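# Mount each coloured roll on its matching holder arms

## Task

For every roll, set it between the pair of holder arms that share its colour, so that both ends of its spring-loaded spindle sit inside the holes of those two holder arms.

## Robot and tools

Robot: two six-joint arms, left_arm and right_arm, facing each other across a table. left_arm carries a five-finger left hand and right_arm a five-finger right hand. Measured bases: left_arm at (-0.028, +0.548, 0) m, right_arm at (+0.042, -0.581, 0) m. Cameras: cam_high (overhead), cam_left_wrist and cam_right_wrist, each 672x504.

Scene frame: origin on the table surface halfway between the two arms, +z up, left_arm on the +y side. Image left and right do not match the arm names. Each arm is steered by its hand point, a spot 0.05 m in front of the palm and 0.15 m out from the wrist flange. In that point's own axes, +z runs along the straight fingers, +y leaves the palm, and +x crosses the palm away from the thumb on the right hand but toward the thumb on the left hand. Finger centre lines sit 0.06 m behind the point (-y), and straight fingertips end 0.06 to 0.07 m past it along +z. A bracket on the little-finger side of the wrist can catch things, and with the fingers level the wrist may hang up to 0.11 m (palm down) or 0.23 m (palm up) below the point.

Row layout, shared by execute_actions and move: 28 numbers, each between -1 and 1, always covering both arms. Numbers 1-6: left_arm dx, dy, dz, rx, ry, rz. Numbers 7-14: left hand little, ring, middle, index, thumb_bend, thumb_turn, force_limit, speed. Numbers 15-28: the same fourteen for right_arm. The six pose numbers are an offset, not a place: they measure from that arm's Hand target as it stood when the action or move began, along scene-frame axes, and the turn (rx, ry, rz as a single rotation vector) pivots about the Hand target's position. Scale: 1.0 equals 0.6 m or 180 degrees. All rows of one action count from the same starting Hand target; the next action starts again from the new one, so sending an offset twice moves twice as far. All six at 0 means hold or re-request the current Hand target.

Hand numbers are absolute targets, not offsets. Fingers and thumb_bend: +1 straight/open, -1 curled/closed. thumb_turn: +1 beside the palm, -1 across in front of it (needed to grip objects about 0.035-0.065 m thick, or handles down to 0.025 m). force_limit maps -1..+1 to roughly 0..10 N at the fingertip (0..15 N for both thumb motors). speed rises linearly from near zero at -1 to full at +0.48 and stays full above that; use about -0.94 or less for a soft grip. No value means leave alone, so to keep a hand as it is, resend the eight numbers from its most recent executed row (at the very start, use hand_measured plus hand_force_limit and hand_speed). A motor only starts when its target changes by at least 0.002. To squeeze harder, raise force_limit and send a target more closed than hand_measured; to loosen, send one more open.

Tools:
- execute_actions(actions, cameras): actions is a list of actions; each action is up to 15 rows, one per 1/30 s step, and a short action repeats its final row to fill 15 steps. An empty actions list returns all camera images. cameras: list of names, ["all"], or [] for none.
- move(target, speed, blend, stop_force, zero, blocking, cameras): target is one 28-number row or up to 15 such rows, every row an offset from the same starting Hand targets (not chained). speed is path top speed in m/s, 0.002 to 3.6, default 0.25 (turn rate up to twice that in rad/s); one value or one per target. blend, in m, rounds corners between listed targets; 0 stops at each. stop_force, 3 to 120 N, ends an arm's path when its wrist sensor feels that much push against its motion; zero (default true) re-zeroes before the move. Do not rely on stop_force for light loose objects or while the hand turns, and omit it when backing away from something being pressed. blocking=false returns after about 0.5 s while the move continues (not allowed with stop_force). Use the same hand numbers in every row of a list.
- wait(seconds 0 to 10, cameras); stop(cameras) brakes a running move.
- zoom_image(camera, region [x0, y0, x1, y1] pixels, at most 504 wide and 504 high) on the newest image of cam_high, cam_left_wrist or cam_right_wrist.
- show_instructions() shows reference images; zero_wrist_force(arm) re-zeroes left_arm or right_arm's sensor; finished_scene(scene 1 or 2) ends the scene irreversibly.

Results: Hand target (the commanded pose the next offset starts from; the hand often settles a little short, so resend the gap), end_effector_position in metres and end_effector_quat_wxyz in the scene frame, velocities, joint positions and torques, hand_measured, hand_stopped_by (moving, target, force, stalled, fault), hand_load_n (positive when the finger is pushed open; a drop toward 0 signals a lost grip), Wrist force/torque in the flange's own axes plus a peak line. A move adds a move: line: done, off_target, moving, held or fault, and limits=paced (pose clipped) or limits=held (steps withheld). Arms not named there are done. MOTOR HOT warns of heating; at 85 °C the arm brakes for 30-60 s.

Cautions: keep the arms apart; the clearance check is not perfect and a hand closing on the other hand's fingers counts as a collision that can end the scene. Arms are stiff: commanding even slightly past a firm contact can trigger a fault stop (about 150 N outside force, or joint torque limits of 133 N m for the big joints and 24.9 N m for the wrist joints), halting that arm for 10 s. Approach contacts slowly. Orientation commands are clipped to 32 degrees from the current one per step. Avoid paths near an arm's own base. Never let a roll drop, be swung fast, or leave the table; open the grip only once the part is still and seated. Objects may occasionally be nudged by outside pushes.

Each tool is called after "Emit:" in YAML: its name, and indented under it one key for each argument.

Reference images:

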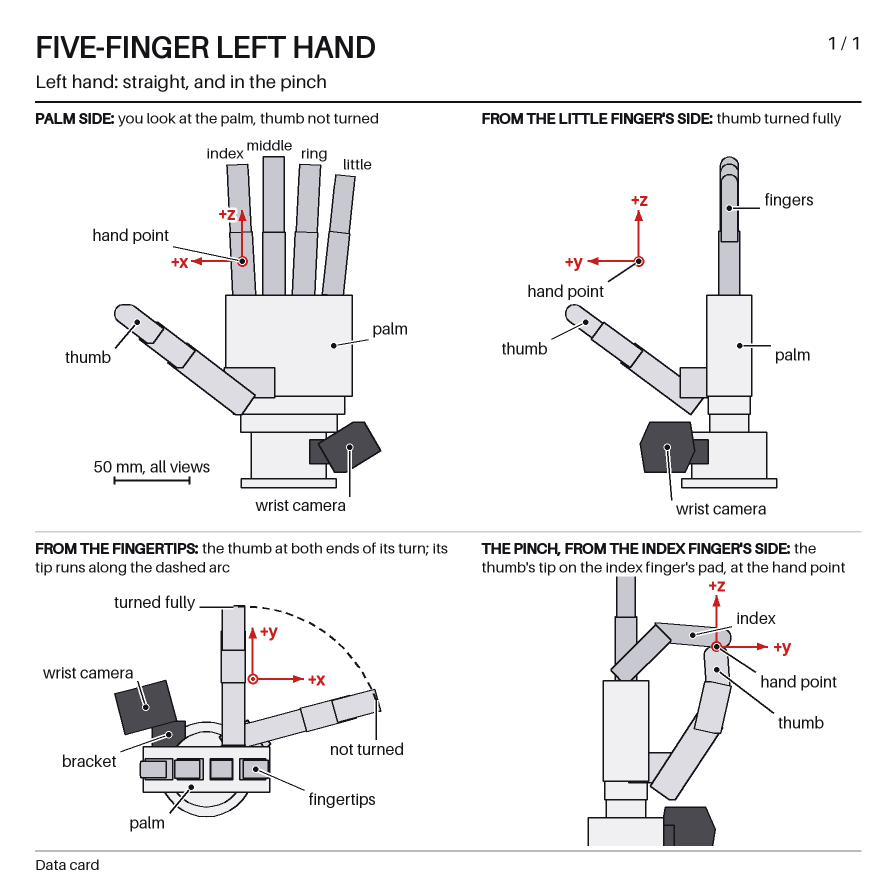

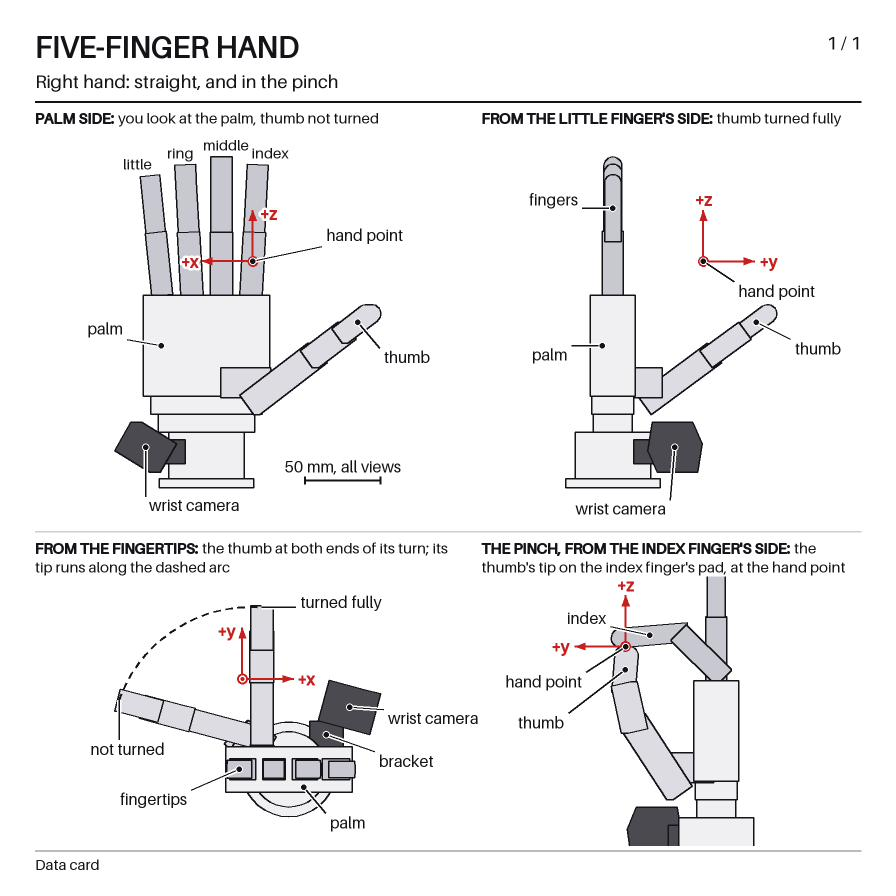

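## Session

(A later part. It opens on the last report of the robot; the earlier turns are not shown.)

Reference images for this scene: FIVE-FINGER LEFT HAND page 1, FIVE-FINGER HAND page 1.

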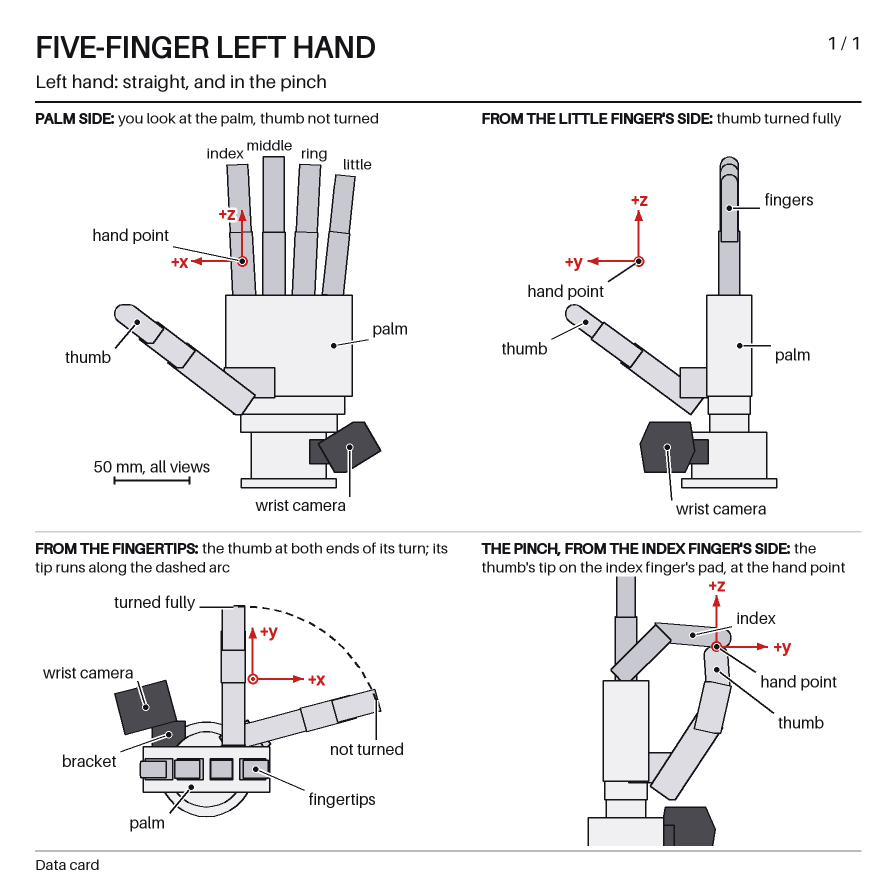

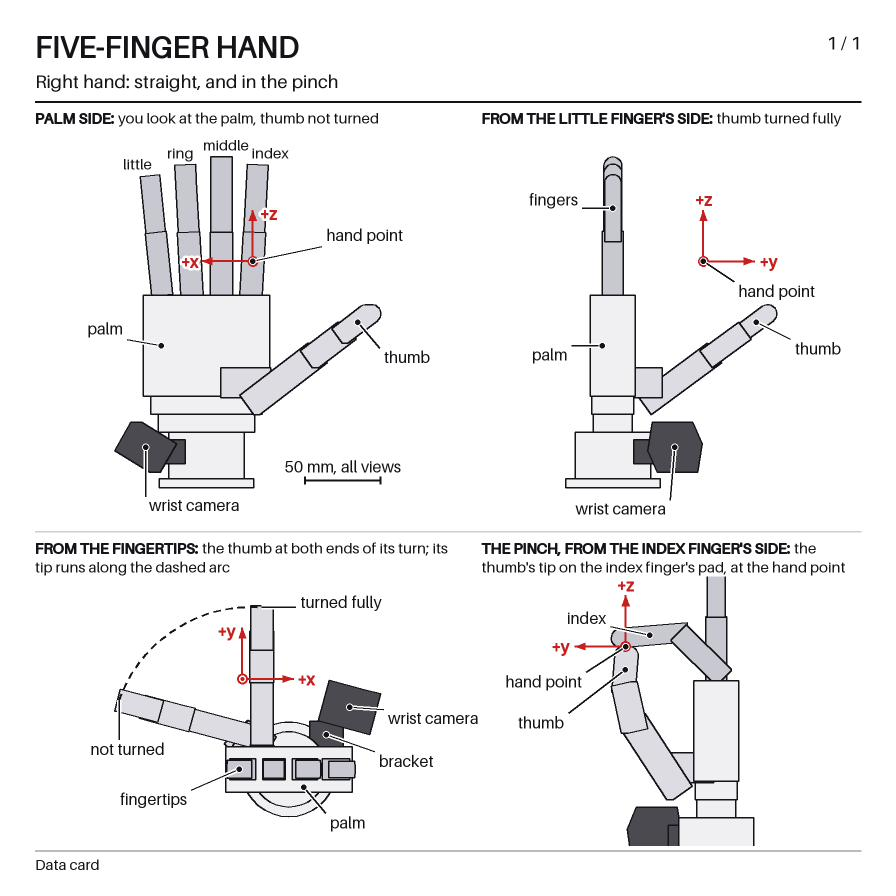

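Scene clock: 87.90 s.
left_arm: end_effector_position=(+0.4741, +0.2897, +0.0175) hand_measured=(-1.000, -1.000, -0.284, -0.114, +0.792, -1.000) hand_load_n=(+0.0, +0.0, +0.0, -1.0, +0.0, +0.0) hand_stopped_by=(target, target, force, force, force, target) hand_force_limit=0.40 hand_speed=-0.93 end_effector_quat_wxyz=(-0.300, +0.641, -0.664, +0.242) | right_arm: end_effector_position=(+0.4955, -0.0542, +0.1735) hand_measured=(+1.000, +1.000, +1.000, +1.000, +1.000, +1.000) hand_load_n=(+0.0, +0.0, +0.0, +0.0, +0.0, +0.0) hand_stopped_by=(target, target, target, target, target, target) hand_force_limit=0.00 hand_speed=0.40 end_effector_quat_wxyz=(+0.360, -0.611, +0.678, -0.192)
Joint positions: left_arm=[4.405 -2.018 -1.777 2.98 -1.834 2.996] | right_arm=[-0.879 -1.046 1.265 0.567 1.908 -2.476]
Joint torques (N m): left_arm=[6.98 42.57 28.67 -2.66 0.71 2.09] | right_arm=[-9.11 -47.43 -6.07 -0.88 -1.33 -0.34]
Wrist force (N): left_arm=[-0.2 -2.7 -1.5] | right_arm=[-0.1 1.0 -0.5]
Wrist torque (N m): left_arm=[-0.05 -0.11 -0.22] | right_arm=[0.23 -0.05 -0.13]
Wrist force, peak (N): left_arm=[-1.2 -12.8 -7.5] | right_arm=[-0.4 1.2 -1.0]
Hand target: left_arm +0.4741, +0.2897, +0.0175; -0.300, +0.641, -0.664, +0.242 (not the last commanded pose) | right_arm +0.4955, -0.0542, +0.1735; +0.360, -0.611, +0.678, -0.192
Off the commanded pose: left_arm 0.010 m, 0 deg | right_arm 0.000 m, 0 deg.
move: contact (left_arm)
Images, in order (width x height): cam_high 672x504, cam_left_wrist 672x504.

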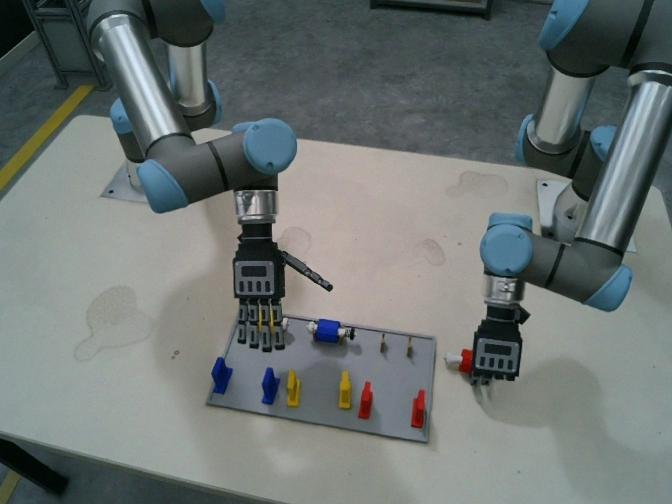

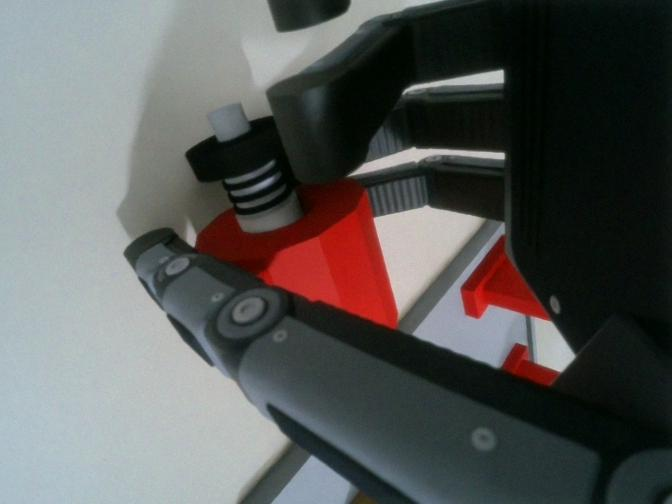

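Emit:
move:
  target: [0,0,0.0033,0,0,0,-1,-1,-0.284,-0.114,0.92,-1,0,0.0,0,0,0,0,0,0,1,1,1,1,1,1,0,0.4]
  speed: 0.03
  cameras: ["cam_left_wrist"]

Emit:
move:
  target: [0,0,0.025,0,0,0,-1,-1,0.2,0.2,0.92,-1,0,0.0,0,0,0,0,0,0,1,1,1,1,1,1,0,0.4]
  speed: 0.03
  cameras: ["cam_left_wrist","cam_high"]

Emit:
zoom_image:
  camera: "cam_high"
  region: [420, 290, 560, 400]

Scene clock: 89.33 s.
left_arm: end_effector_position=(+0.4741, +0.2897, +0.0194) hand_measured=(-1.000, -1.000, -0.284, -0.114, +0.920, -1.000) hand_load_n=(+0.0, +0.0, +0.0, +0.0, +0.0, +0.0) hand_stopped_by=(target, target, target, target, target, target) hand_force_limit=0.00 hand_speed=0.00 end_effector_quat_wxyz=(-0.300, +0.641, -0.664, +0.242) | right_arm: end_effector_position=(+0.4955, -0.0542, +0.1735) hand_measured=(+1.000, +1.000, +1.000, +1.000, +1.000, +1.000) hand_load_n=(+0.0, +0.0, +0.0, +0.0, +0.0, +0.0) hand_stopped_by=(target, target, target, target, target, target) hand_force_limit=0.00 hand_speed=0.40 end_effector_quat_wxyz=(+0.360, -0.611, +0.678, -0.192)
Joint positions: left_arm=[4.405 -2.016 -1.776 2.975 -1.834 2.996] | right_arm=[-0.879 -1.046 1.265 0.567 1.908 -2.476]
Joint torques (N m): left_arm=[2.28 43.24 29.26 -2.67 0.84 2.35] | right_arm=[-9.2 -47.65 -6.88 -1.08 -1.09 -0.26]
Wrist force (N): left_arm=[-0.2 -0.3 -0.2] | right_arm=[-0.4 1.4 -0.7]
Wrist torque (N m): left_arm=[-0.02 -0.11 -0.22] | right_arm=[0.29 0.00 -0.14]
Wrist force, peak (N): left_arm=[-0.1 -2.9 -1.8] | right_arm=[-0.4 1.5 -0.5]
Hand target: left_arm +0.4741, +0.2897, +0.0195; -0.300, +0.641, -0.664, +0.242 | right_arm +0.4955, -0.0542, +0.1735; +0.360, -0.611, +0.678, -0.192
Off the commanded pose: left_arm 0.000 m, 0 deg | right_arm 0.000 m, 0 deg.
move: done
Images, in order (width x height): cam_left_wrist 672x504.

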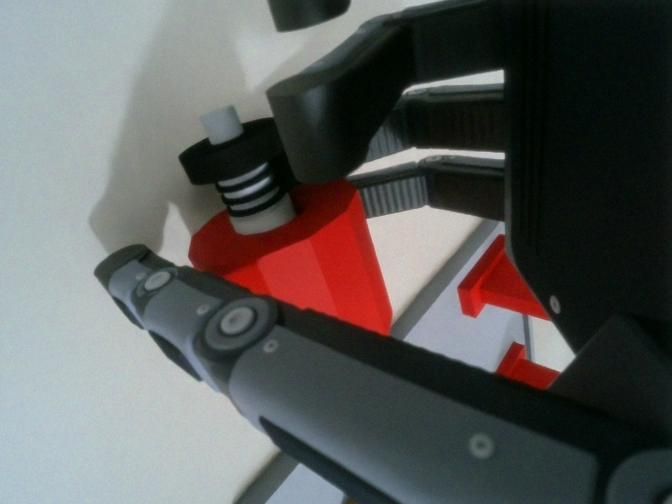

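Scene clock: 90.23 s.
left_arm: end_effector_position=(+0.4741, +0.2897, +0.0344) hand_measured=(-1.000, -1.000, +0.200, +0.200, +0.920, -1.000) hand_load_n=(+0.0, +0.0, +0.0, +0.0, +0.0, +0.5) hand_stopped_by=(target, target, target, target, target, target) hand_force_limit=0.00 hand_speed=0.00 end_effector_quat_wxyz=(-0.300, +0.641, -0.664, +0.242) | right_arm: end_effector_position=(+0.4955, -0.0542, +0.1735) hand_measured=(+1.000, +1.000, +1.000, +1.000, +1.000, +1.000) hand_load_n=(+0.0, +0.0, +0.0, +0.0, +0.0, -0.5) hand_stopped_by=(target, target, target, target, target, target) hand_force_limit=0.00 hand_speed=0.40 end_effector_quat_wxyz=(+0.360, -0.611, +0.678, -0.192)
Joint positions: left_arm=[4.405 -1.994 -1.762 2.94 -1.834 2.996] | right_arm=[-0.879 -1.046 1.265 0.567 1.908 -2.476]
Joint torques (N m): left_arm=[0 42.47 30.2 -2.6 0.66 2.4] | right_arm=[-10.26 -44.76 -6.74 -0.92 -1.21 -0.33]
Wrist force (N): left_arm=[-0.1 -0.5 -0.1] | right_arm=[-0.5 1.1 -0.5]
Wrist torque (N m): left_arm=[-0.06 -0.13 -0.21] | right_arm=[0.24 -0.01 -0.14]
Wrist force, peak (N): left_arm=[-3.2 -15.7 -31.3] | right_arm=[-0.3 1.4 -0.7]
Hand target: left_arm +0.4741, +0.2897, +0.0345; -0.300, +0.641, -0.664, +0.242 | right_arm +0.4955, -0.0542, +0.1735; +0.360, -0.611, +0.678, -0.192
Off the commanded pose: left_arm 0.000 m, 0 deg | right_arm 0.000 m, 0 deg.
move: done
Images, in order (width x height): cam_high 672x504, cam_left_wrist 672x504.

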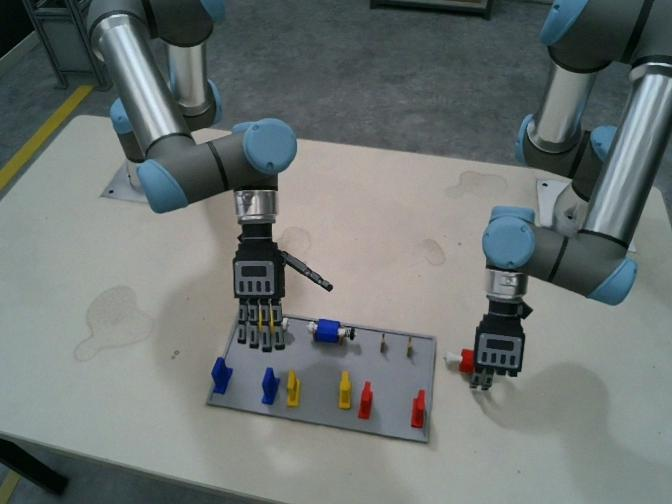

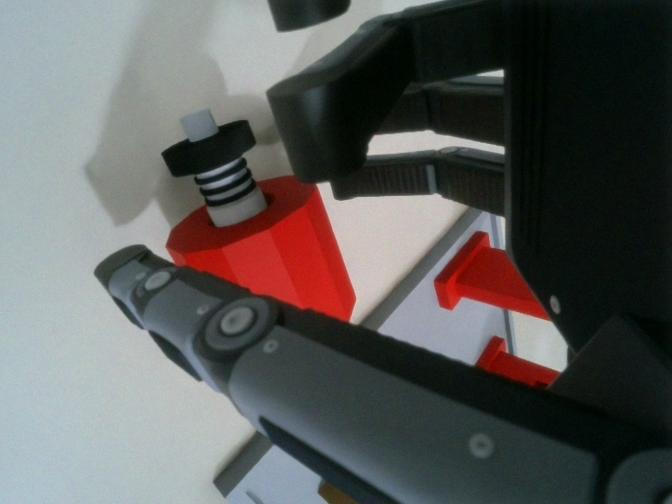

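Scaled by 3.600 from the camera's 672x504 image, which has a finer 960x720 frame.

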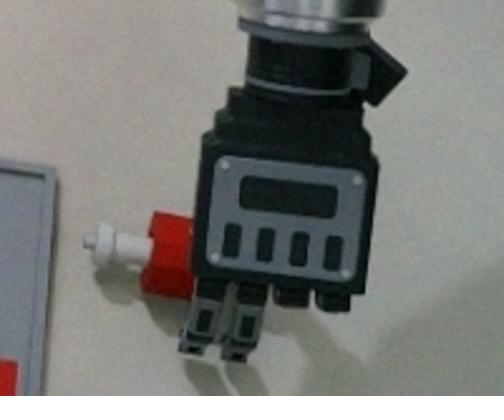

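Emit:
move:
  target:
    - [-0.0667,0,0.0667,0,0,0,-1,-1,0.2,0.2,0.92,-1,0,0.0,0,0,0,0,0,0,1,1,1,1,1,1,0,0.4]
    - [-0.0833,0.0167,0.2,0,0,0,-1,-1,0.2,0.2,0.92,-1,0,0.0,0,0,0,0,0,0,1,1,1,1,1,1,0,0.4]
  speed: 0.15
  blend: [0.01,0]
  cameras: ["cam_left_wrist","cam_high"]

Emit:
zoom_image:
  camera: "cam_high"
  region: [400, 290, 540, 400]

Emit:
zoom_image:
  camera: "cam_left_wrist"
  region: [100, 60, 440, 360]

Scene clock: 93.57 s.
left_arm: end_effector_position=(+0.4241, +0.2997, +0.1544) hand_measured=(-1.000, -1.000, +0.200, +0.200, +0.920, -1.000) hand_load_n=(+0.0, +0.0, +0.0, +0.0, +0.0, +0.0) hand_stopped_by=(target, target, target, target, target, target) hand_force_limit=0.00 hand_speed=0.00 end_effector_quat_wxyz=(-0.300, +0.641, -0.664, +0.242) | right_arm: end_effector_position=(+0.4955, -0.0542, +0.1735) hand_measured=(+1.000, +1.000, +1.000, +1.000, +1.000, +1.000) hand_load_n=(+0.0, +0.0, +0.0, +0.0, +0.0, +0.0) hand_stopped_by=(target, target, target, target, target, target) hand_force_limit=0.00 hand_speed=0.40 end_effector_quat_wxyz=(+0.360, -0.611, +0.678, -0.192)
Joint positions: left_arm=[4.393 -1.757 -1.74 2.679 -1.842 2.987] | right_arm=[-0.879 -1.046 1.265 0.567 1.908 -2.476]
Joint torques (N m): left_arm=[11.73 36.59 32.36 -2.81 0.87 2.59] | right_arm=[-9.31 -45.4 -6.37 -1.02 -1.08 -0.39]
Wrist force (N): left_arm=[0.4 -0.7 -0.3] | right_arm=[-0.2 1.4 -0.7]
Wrist torque (N m): left_arm=[-0.07 -0.22 -0.18] | right_arm=[0.29 -0.03 -0.12]
Wrist force, peak (N): left_arm=[0.0 -1.3 -1.0] | right_arm=[-0.2 1.5 -0.4]
Hand target: left_arm +0.4241, +0.2997, +0.1545; -0.300, +0.641, -0.664, +0.242 | right_arm +0.4955, -0.0542, +0.1735; +0.360, -0.611, +0.678, -0.192
Off the commanded pose: left_arm 0.000 m, 0 deg | right_arm 0.000 m, 0 deg.
move: done
Images, in order (width x height): cam_high 672x504, cam_left_wrist 672x504.

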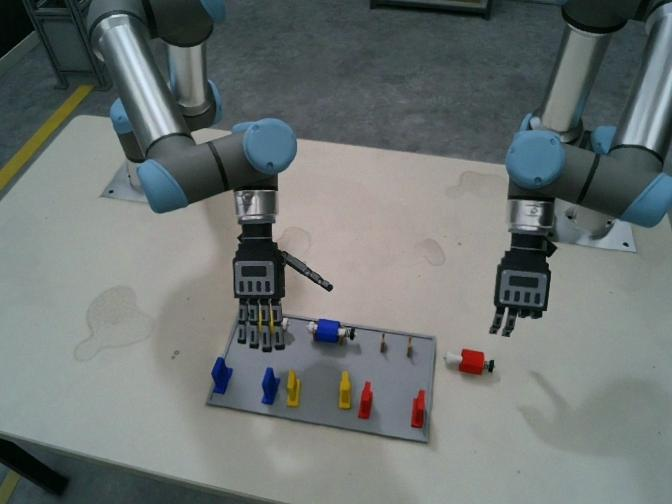

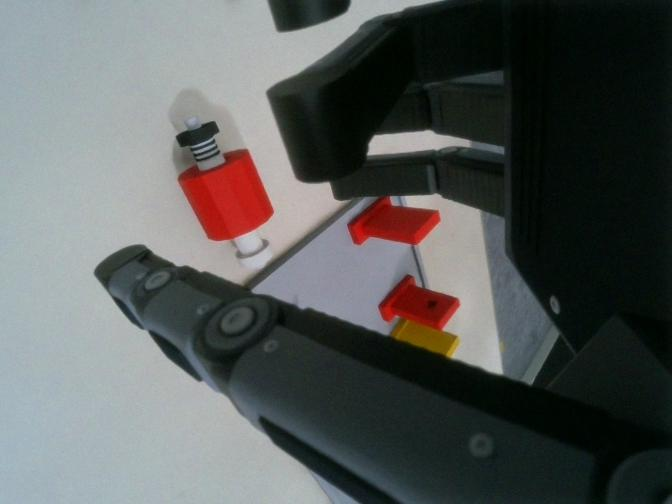

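Scaled by 3.600 from the camera's 672x504 image, which has a finer 960x720 frame.

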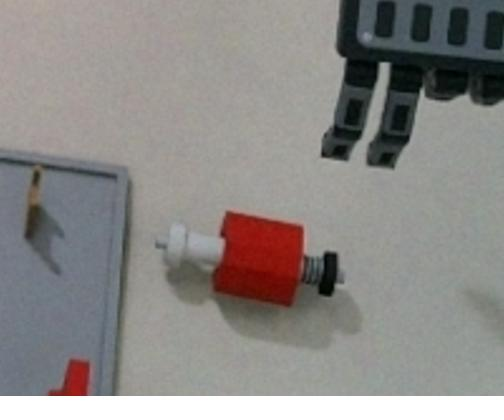

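Scaled by 1.482 from the camera's 672x504 image, which has a finer 960x720 frame.

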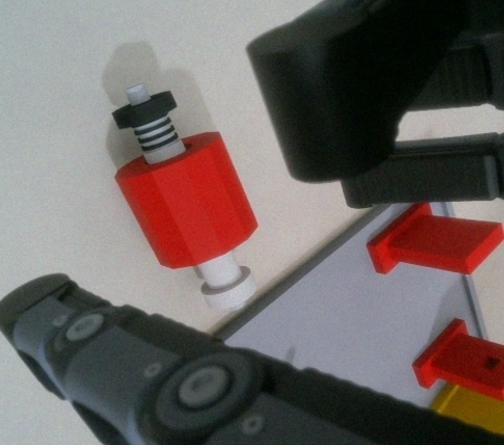

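Emit:
move:
  target: [0.0748,-0.0445,-0.0907,0.0944,0,0,-1,-1,0.1,0.1,0.92,-1,0,0.0,0,0,0,0,0,0,1,1,1,1,1,1,0,0.4]
  speed: 0.15
  cameras: ["cam_left_wrist","cam_high"]

Emit:
move:
  target: [0,0,-0.0833,0,0,0,-1,-1,0.1,0.1,0.92,-1,0,0.0,0,0,0,0,0,0,1,1,1,1,1,1,0,0.4]
  speed: 0.08
  stop_force: 3
  cameras: ["cam_left_wrist","cam_high"]

Emit:
zoom_image:
  camera: "cam_high"
  region: [400, 290, 540, 400]

Scene clock: 96.03 s.
left_arm: end_effector_position=(+0.4689, +0.2730, +0.1001) hand_measured=(-1.000, -1.000, +0.100, +0.100, +0.920, -1.000) hand_load_n=(+0.0, +0.0, +0.0, +0.0, +0.0, +0.0) hand_stopped_by=(target, target, target, target, target, target) hand_force_limit=0.00 hand_speed=0.00 end_effector_quat_wxyz=(-0.391, +0.589, -0.693, +0.141) | right_arm: end_effector_position=(+0.4955, -0.0542, +0.1735) hand_measured=(+1.000, +1.000, +1.000, +1.000, +1.000, +1.000) hand_load_n=(+0.0, +0.0, +0.0, +0.0, +0.0, -0.5) hand_stopped_by=(target, target, target, target, target, target) hand_force_limit=0.00 hand_speed=0.40 end_effector_quat_wxyz=(+0.360, -0.611, +0.678, -0.192)
Joint positions: left_arm=[4.23 -2.043 -1.531 2.671 -2.156 3.05] | right_arm=[-0.879 -1.046 1.265 0.567 1.908 -2.476]
Joint torques (N m): left_arm=[-11.02 24.31 32.57 -2.96 -2.28 2.57] | right_arm=[-9.52 -45.41 -6.37 -0.98 -1 -0.43]
Wrist force (N): left_arm=[0.0 -0.8 -0.9] | right_arm=[-0.3 1.2 -0.4]
Wrist torque (N m): left_arm=[0.00 -0.11 -0.25] | right_arm=[0.24 -0.04 -0.13]
Wrist force, peak (N): left_arm=[-0.1 -0.7 -1.1] | right_arm=[-0.6 1.4 -0.8]
Hand target: left_arm +0.4690, +0.2730, +0.1001; +0.391, -0.589, +0.693, -0.141 | right_arm +0.4955, -0.0542, +0.1735; +0.360, -0.611, +0.678, -0.192
Off the commanded pose: left_arm 0.000 m, 0 deg | right_arm 0.000 m, 0 deg.
move: done
Images, in order (width x height): cam_high 672x504, cam_left_wrist 672x504.

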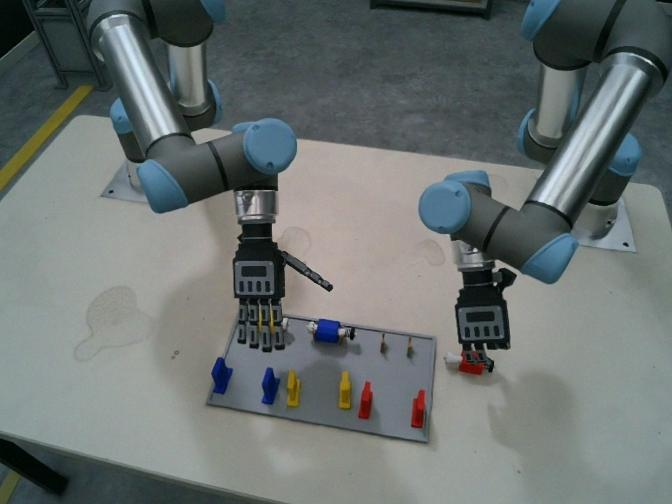

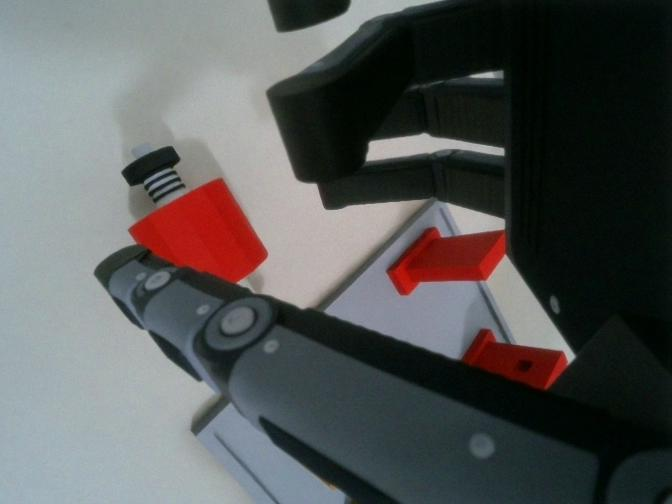

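Scene clock: 97.77 s.
left_arm: end_effector_position=(+0.4690, +0.2730, +0.0501) hand_measured=(-1.000, -1.000, +0.100, +0.100, +0.920, -1.000) hand_load_n=(+0.0, +0.5, +0.0, +0.0, +0.0, +0.0) hand_stopped_by=(target, target, target, target, target, target) hand_force_limit=0.00 hand_speed=0.00 end_effector_quat_wxyz=(-0.391, +0.589, -0.693, +0.141) | right_arm: end_effector_position=(+0.4955, -0.0542, +0.1735) hand_measured=(+1.000, +1.000, +1.000, +1.000, +1.000, +1.000) hand_load_n=(+0.0, +0.0, +0.0, +0.0, +0.0, +0.0) hand_stopped_by=(target, target, target, target, target, target) hand_force_limit=0.00 hand_speed=0.40 end_effector_quat_wxyz=(+0.360, -0.611, +0.678, -0.192)
Joint positions: left_arm=[4.23 -2.098 -1.588 2.783 -2.157 3.05] | right_arm=[-0.879 -1.046 1.265 0.567 1.908 -2.476]
Joint torques (N m): left_arm=[-2.92 26.01 3.36 0.48 0.22 2.55] | right_arm=[-9.64 -47 -6.29 -1.06 -1.14 -0.29]
Wrist force (N): left_arm=[-0.1 -0.5 -0.8] | right_arm=[-0.3 1.1 -0.4]
Wrist torque (N m): left_arm=[0.01 -0.14 -0.26] | right_arm=[0.23 -0.04 -0.14]
Wrist force, peak (N): left_arm=[-0.4 -1.0 -1.1] | right_arm=[-0.2 1.4 -0.9]
Hand target: left_arm +0.4690, +0.2730, +0.0501; +0.391, -0.589, +0.693, -0.141 | right_arm +0.4955, -0.0542, +0.1735; +0.360, -0.611, +0.678, -0.192
Off the commanded pose: left_arm 0.000 m, 0 deg | right_arm 0.000 m, 0 deg.
move: done
Images, in order (width x height): cam_high 672x504, cam_left_wrist 672x504.

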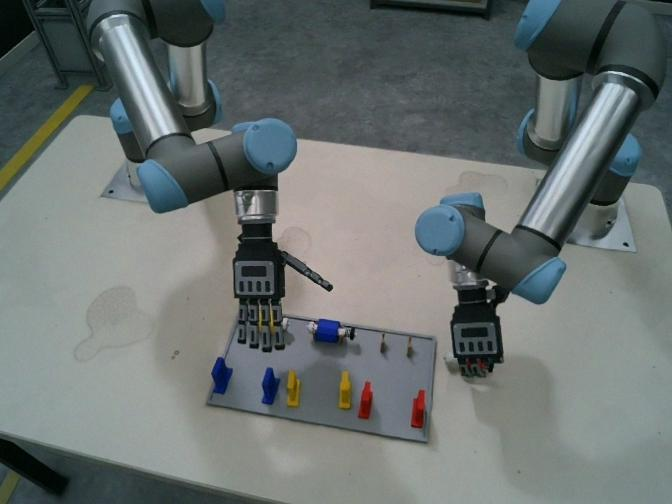

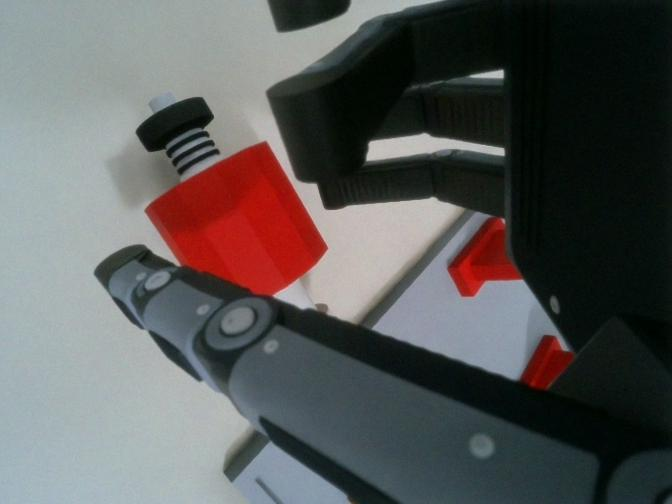

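Scaled by 3.600 from the camera's 672x504 image, which has a finer 960x720 frame.

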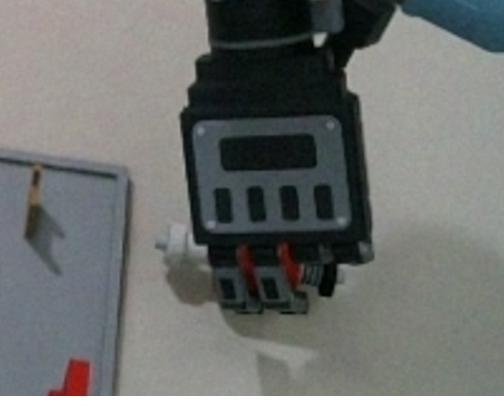

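Emit:
move:
  target: [0,0.0033,-0.0325,0,0,0,-1,-1,0.1,0.1,0.92,-1,0,0.0,0,0,0,0,0,0,1,1,1,1,1,1,0,0.4]
  speed: 0.05
  stop_force: 3
  cameras: ["cam_left_wrist","cam_high"]

Emit:
zoom_image:
  camera: "cam_high"
  region: [400, 290, 540, 400]

Scene clock: 99.47 s.
left_arm: end_effector_position=(+0.4690, +0.2750, +0.0306) hand_measured=(-1.000, -1.000, +0.100, +0.100, +0.920, -1.000) hand_load_n=(+0.0, +0.0, +0.0, +0.0, +0.0, +0.0) hand_stopped_by=(target, target, target, target, target, target) hand_force_limit=0.00 hand_speed=0.00 end_effector_quat_wxyz=(-0.391, +0.589, -0.693, +0.141) | right_arm: end_effector_position=(+0.4955, -0.0542, +0.1735) hand_measured=(+1.000, +1.000, +1.000, +1.000, +1.000, +1.000) hand_load_n=(+0.0, +0.0, +0.0, +0.0, +0.0, +0.0) hand_stopped_by=(target, target, target, target, target, target) hand_force_limit=0.00 hand_speed=0.40 end_effector_quat_wxyz=(+0.360, -0.611, +0.678, -0.192)
Joint positions: left_arm=[4.234 -2.12 -1.611 2.829 -2.154 3.053] | right_arm=[-0.879 -1.046 1.265 0.567 1.908 -2.476]
Joint torques (N m): left_arm=[12.14 25.81 2.12 0.53 0.46 2.61] | right_arm=[-9.45 -47.23 -6.07 -1.19 -0.68 -0.33]
Wrist force (N): left_arm=[-0.1 -0.5 -0.5] | right_arm=[-0.3 1.1 -0.8]
Wrist torque (N m): left_arm=[-0.02 -0.17 -0.25] | right_arm=[0.25 -0.03 -0.13]
Wrist force, peak (N): left_arm=[-0.4 -0.7 -0.8] | right_arm=[-0.2 1.5 -0.7]
Hand target: left_arm +0.4690, +0.2750, +0.0306; +0.391, -0.589, +0.693, -0.141 | right_arm +0.4955, -0.0542, +0.1735; +0.360, -0.611, +0.678, -0.192
Off the commanded pose: left_arm 0.000 m, 0 deg | right_arm 0.000 m, 0 deg.
move: done
Images, in order (width x height): cam_high 672x504, cam_left_wrist 672x504.

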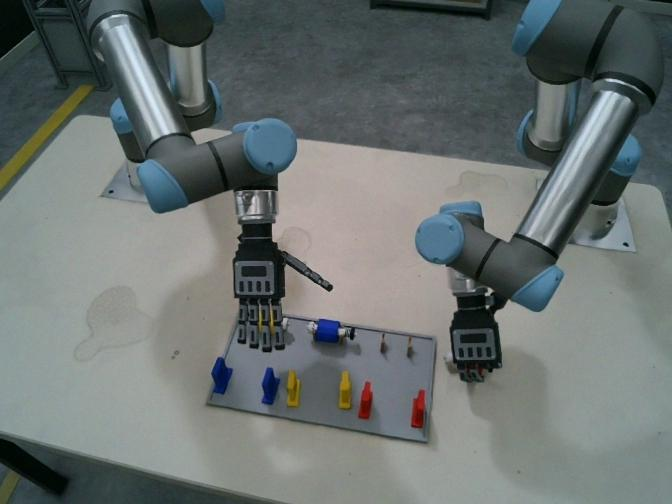

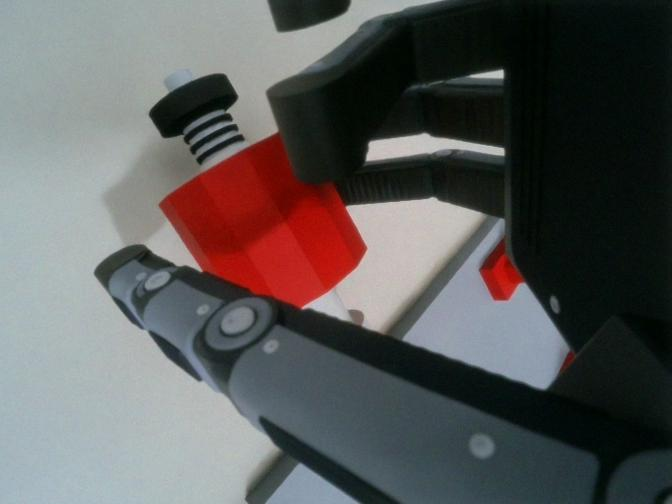

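Scaled by 3.600 from the camera's 672x504 image, which has a finer 960x720 frame.

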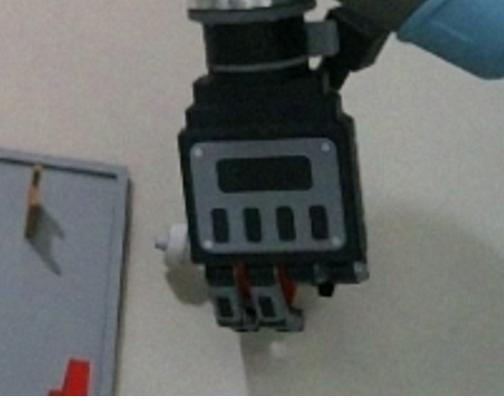

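Emit:
move:
  target: [0,0,0,0,0,0,-1,-1,-0.6,-0.6,-0.3,-1,0.8,-0.92,0,0,0,0,0,0,1,1,1,1,1,1,0,0.4]
  speed: 0.1
  cameras: ["cam_left_wrist","cam_high"]

Emit:
wait:
  seconds: 1.5
  cameras: ["cam_left_wrist"]

Scene clock: 100.80 s.
left_arm: end_effector_position=(+0.4690, +0.2750, +0.0306) hand_measured=(-1.000, -1.000, -0.068, -0.100, +0.834, -1.000) hand_load_n=(+0.0, +0.0, +6.0, +9.0, +17.0, -3.0) hand_stopped_by=(target, target, force, force, force, target) hand_force_limit=0.80 hand_speed=-0.92 end_effector_quat_wxyz=(-0.391, +0.589, -0.693, +0.141) | right_arm: end_effector_position=(+0.4955, -0.0542, +0.1735) hand_measured=(+1.000, +1.000, +1.000, +1.000, +1.000, +1.000) hand_load_n=(+0.0, +0.0, +0.0, +0.0, +0.0, +0.0) hand_stopped_by=(target, target, target, target, target, target) hand_force_limit=0.00 hand_speed=0.40 end_effector_quat_wxyz=(+0.360, -0.611, +0.678, -0.192)
Joint positions: left_arm=[4.234 -2.12 -1.611 2.829 -2.154 3.053] | right_arm=[-0.879 -1.046 1.265 0.567 1.908 -2.476]
Joint torques (N m): left_arm=[11.54 27.33 3.99 0.17 0.35 2.59] | right_arm=[-9.52 -45.82 -6.05 -0.98 -0.95 -0.2]
Wrist force (N): left_arm=[-0.2 -0.1 -0.3] | right_arm=[-0.6 1.0 -0.4]
Wrist torque (N m): left_arm=[0.01 -0.12 -0.28] | right_arm=[0.22 0.01 -0.15]
Wrist force, peak (N): left_arm=[-0.3 -0.9 -0.7] | right_arm=[-0.4 1.2 -0.8]
Hand target: left_arm +0.4690, +0.2750, +0.0306; +0.391, -0.589, +0.693, -0.141 | right_arm +0.4955, -0.0542, +0.1735; +0.360, -0.611, +0.678, -0.192
Off the commanded pose: left_arm 0.000 m, 0 deg | right_arm 0.000 m, 0 deg.
move: done
Images, in order (width x height): cam_high 672x504, cam_left_wrist 672x504.

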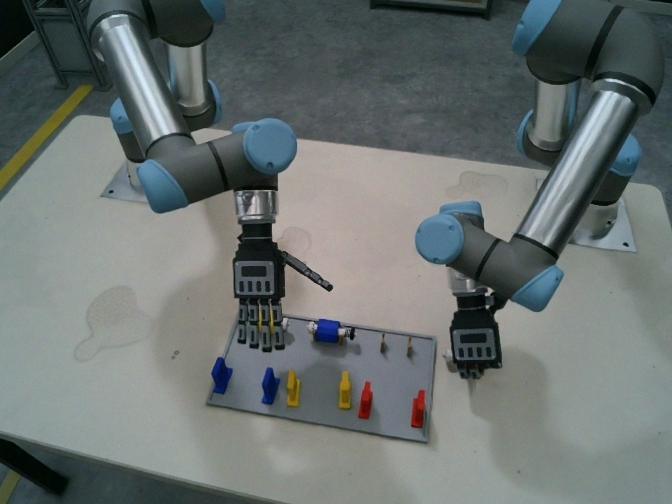

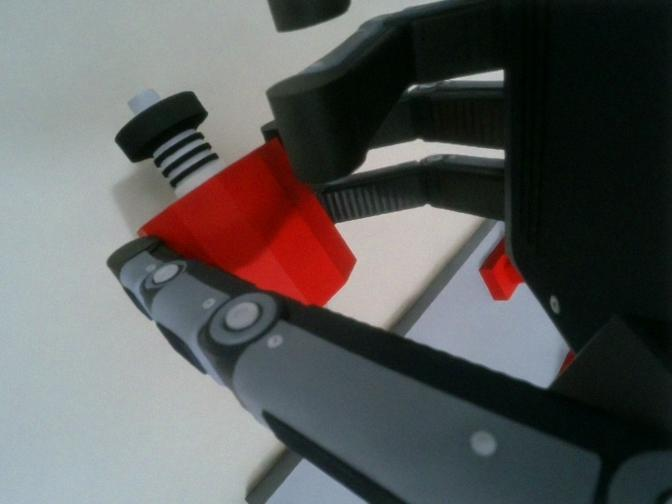

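Scene clock: 102.30 s.
left_arm: end_effector_position=(+0.4690, +0.2750, +0.0306) hand_measured=(-1.000, -1.000, -0.068, -0.100, +0.834, -1.000) hand_load_n=(+0.0, +0.0, +6.0, +9.0, +17.0, -3.0) hand_stopped_by=(target, target, force, force, force, target) hand_force_limit=0.80 hand_speed=-0.92 end_effector_quat_wxyz=(-0.391, +0.589, -0.693, +0.141) | right_arm: end_effector_position=(+0.4955, -0.0542, +0.1735) hand_measured=(+1.000, +1.000, +1.000, +1.000, +1.000, +1.000) hand_load_n=(+0.0, +0.0, +0.0, +0.0, +0.0, +0.0) hand_stopped_by=(target, target, target, target, target, target) hand_force_limit=0.00 hand_speed=0.40 end_effector_quat_wxyz=(+0.360, -0.611, +0.678, -0.192)
Joint positions: left_arm=[4.234 -2.12 -1.611 2.829 -2.154 3.053] | right_arm=[-0.879 -1.046 1.265 0.567 1.908 -2.476]
Joint torques (N m): left_arm=[11.88 28.44 4.15 0.08 0.2 2.62] | right_arm=[-9.73 -47.48 -6.61 -0.97 -1.01 -0.35]
Wrist force (N): left_arm=[0.0 -0.2 -0.4] | right_arm=[-0.4 1.4 -0.6]
Wrist torque (N m): left_arm=[0.00 -0.15 -0.27] | right_arm=[0.28 -0.02 -0.12]
Wrist force, peak (N): left_arm=[-0.3 -0.4 -0.2] | right_arm=[-0.2 1.5 -0.8]
Hand target: left_arm +0.4690, +0.2750, +0.0306; +0.391, -0.589, +0.693, -0.141 | right_arm +0.4955, -0.0542, +0.1735; +0.360, -0.611, +0.678, -0.192
Off the commanded pose: left_arm 0.000 m, 0 deg | right_arm 0.000 m, 0 deg.
wait: 1.50 s; at rest by 0.17 s
Images, in order (width x height): cam_left_wrist 672x504.

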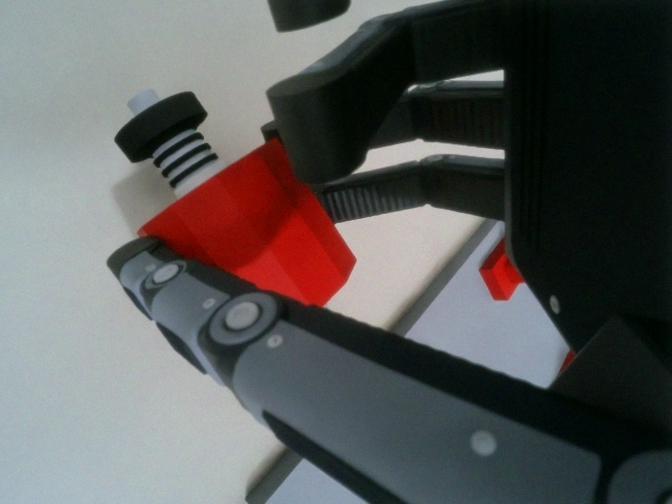

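Emit:
move:
  target:
    - [0,0,0.1333,0,0,0,-1,-1,-0.6,-0.6,-0.3,-1,0.8,-0.92,0,0,0,0,0,0,1,1,1,1,1,1,0,0.4]
    - [0.1933,-0.225,0.1657,-0.1556,-0.0027,0.0111,-1,-1,-0.6,-0.6,-0.3,-1,0.8,-0.92,0,0,0,0,0,0,1,1,1,1,1,1,0,0.4]
  speed: 0.15
  blend: [0.02,0]
  cameras: ["cam_left_wrist","cam_high","cam_right_wrist"]

Emit:
zoom_image:
  camera: "cam_high"
  region: [330, 320, 450, 440]

Emit:
zoom_image:
  camera: "cam_right_wrist"
  region: [210, 160, 450, 360]

Scene clock: 106.27 s.
left_arm: end_effector_position=(+0.5849, +0.1400, +0.1300) hand_measured=(-1.000, -1.000, -0.068, -0.100, +0.834, -1.000) hand_load_n=(+0.0, +0.0, +6.0, +9.0, +17.0, -4.0) hand_stopped_by=(target, target, force, force, force, target) hand_force_limit=0.80 hand_speed=-0.92 end_effector_quat_wxyz=(-0.242, +0.678, -0.626, +0.300) | right_arm: end_effector_position=(+0.4955, -0.0542, +0.1735) hand_measured=(+1.000, +1.000, +1.000, +1.000, +1.000, +1.000) hand_load_n=(+0.0, +0.0, +0.0, +0.0, +0.0, -0.5) hand_stopped_by=(target, target, target, target, target, target) hand_force_limit=0.00 hand_speed=0.40 end_effector_quat_wxyz=(+0.360, -0.611, +0.678, -0.192)
Joint positions: left_arm=[4.27 -2.259 -1.081 2.529 -1.82 2.741] | right_arm=[-0.879 -1.046 1.265 0.567 1.908 -2.476]
Joint torques (N m): left_arm=[12.17 35.58 34.44 -2.93 0.89 -2.36] | right_arm=[-9.86 -46.77 -7.16 -0.9 -0.93 -0.16]
Wrist force (N): left_arm=[0.5 -0.7 -0.4] | right_arm=[-0.6 1.3 -0.5]
Wrist torque (N m): left_arm=[-0.07 -0.19 -0.01] | right_arm=[0.27 0.02 -0.14]
Wrist force, peak (N): left_arm=[0.0 -0.6 -1.3] | right_arm=[-0.3 1.6 -0.7]
Hand target: left_arm +0.5850, +0.1400, +0.1300; -0.242, +0.678, -0.626, +0.300 | right_arm +0.4955, -0.0542, +0.1735; +0.360, -0.611, +0.678, -0.192
Off the commanded pose: left_arm 0.000 m, 0 deg | right_arm 0.000 m, 0 deg.
move: done

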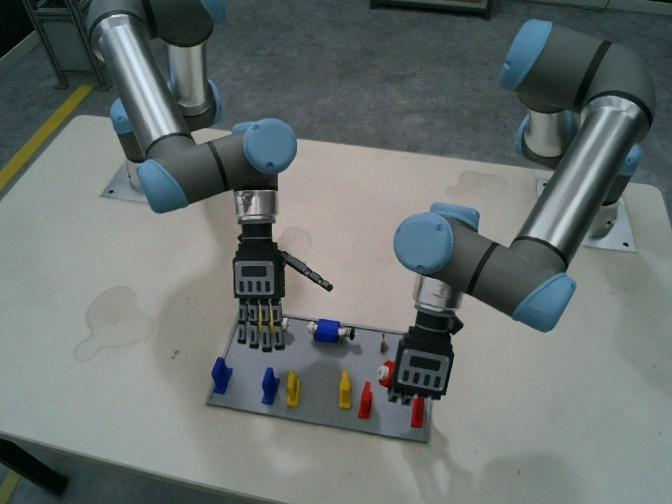

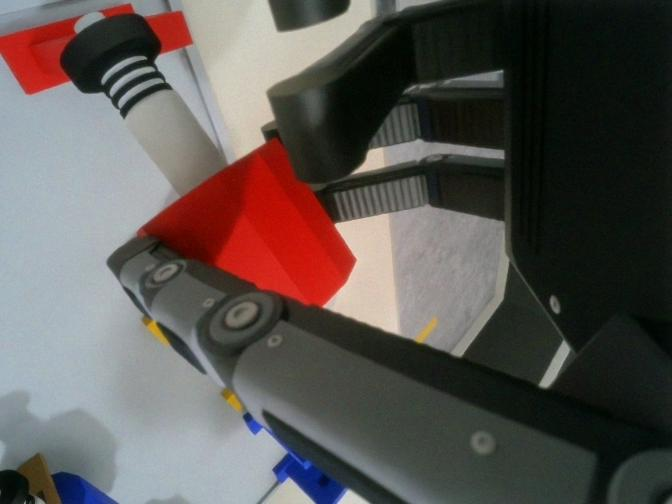

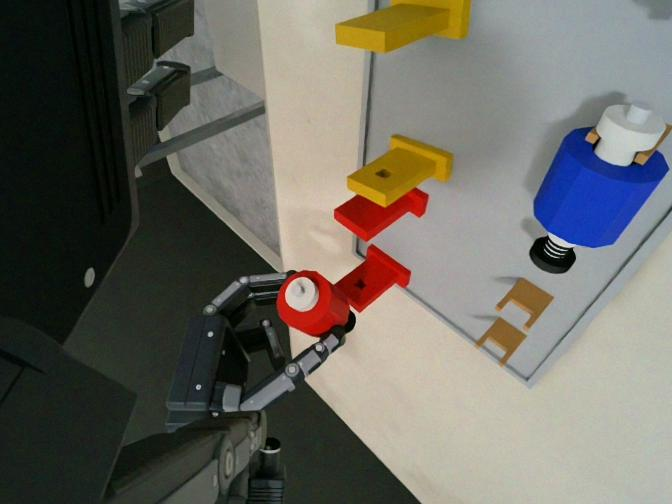

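Scaled by 4.200 from the camera's 672x504 image, which has a finer 960x720 frame.

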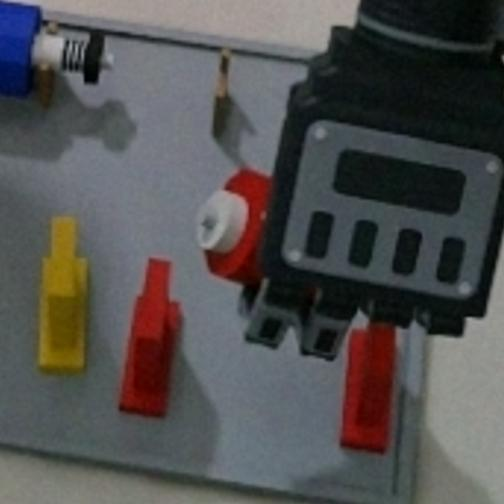

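Scaled by 2.100 from the camera's 672x504 image, which has a finer 960x720 frame.

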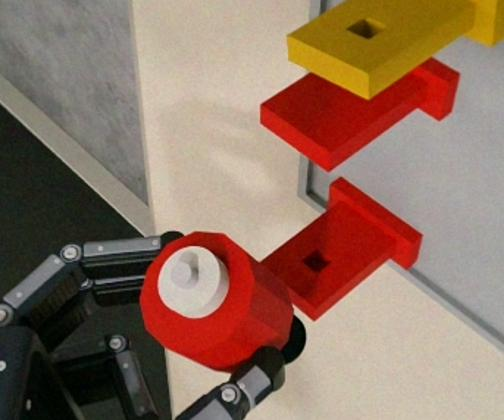

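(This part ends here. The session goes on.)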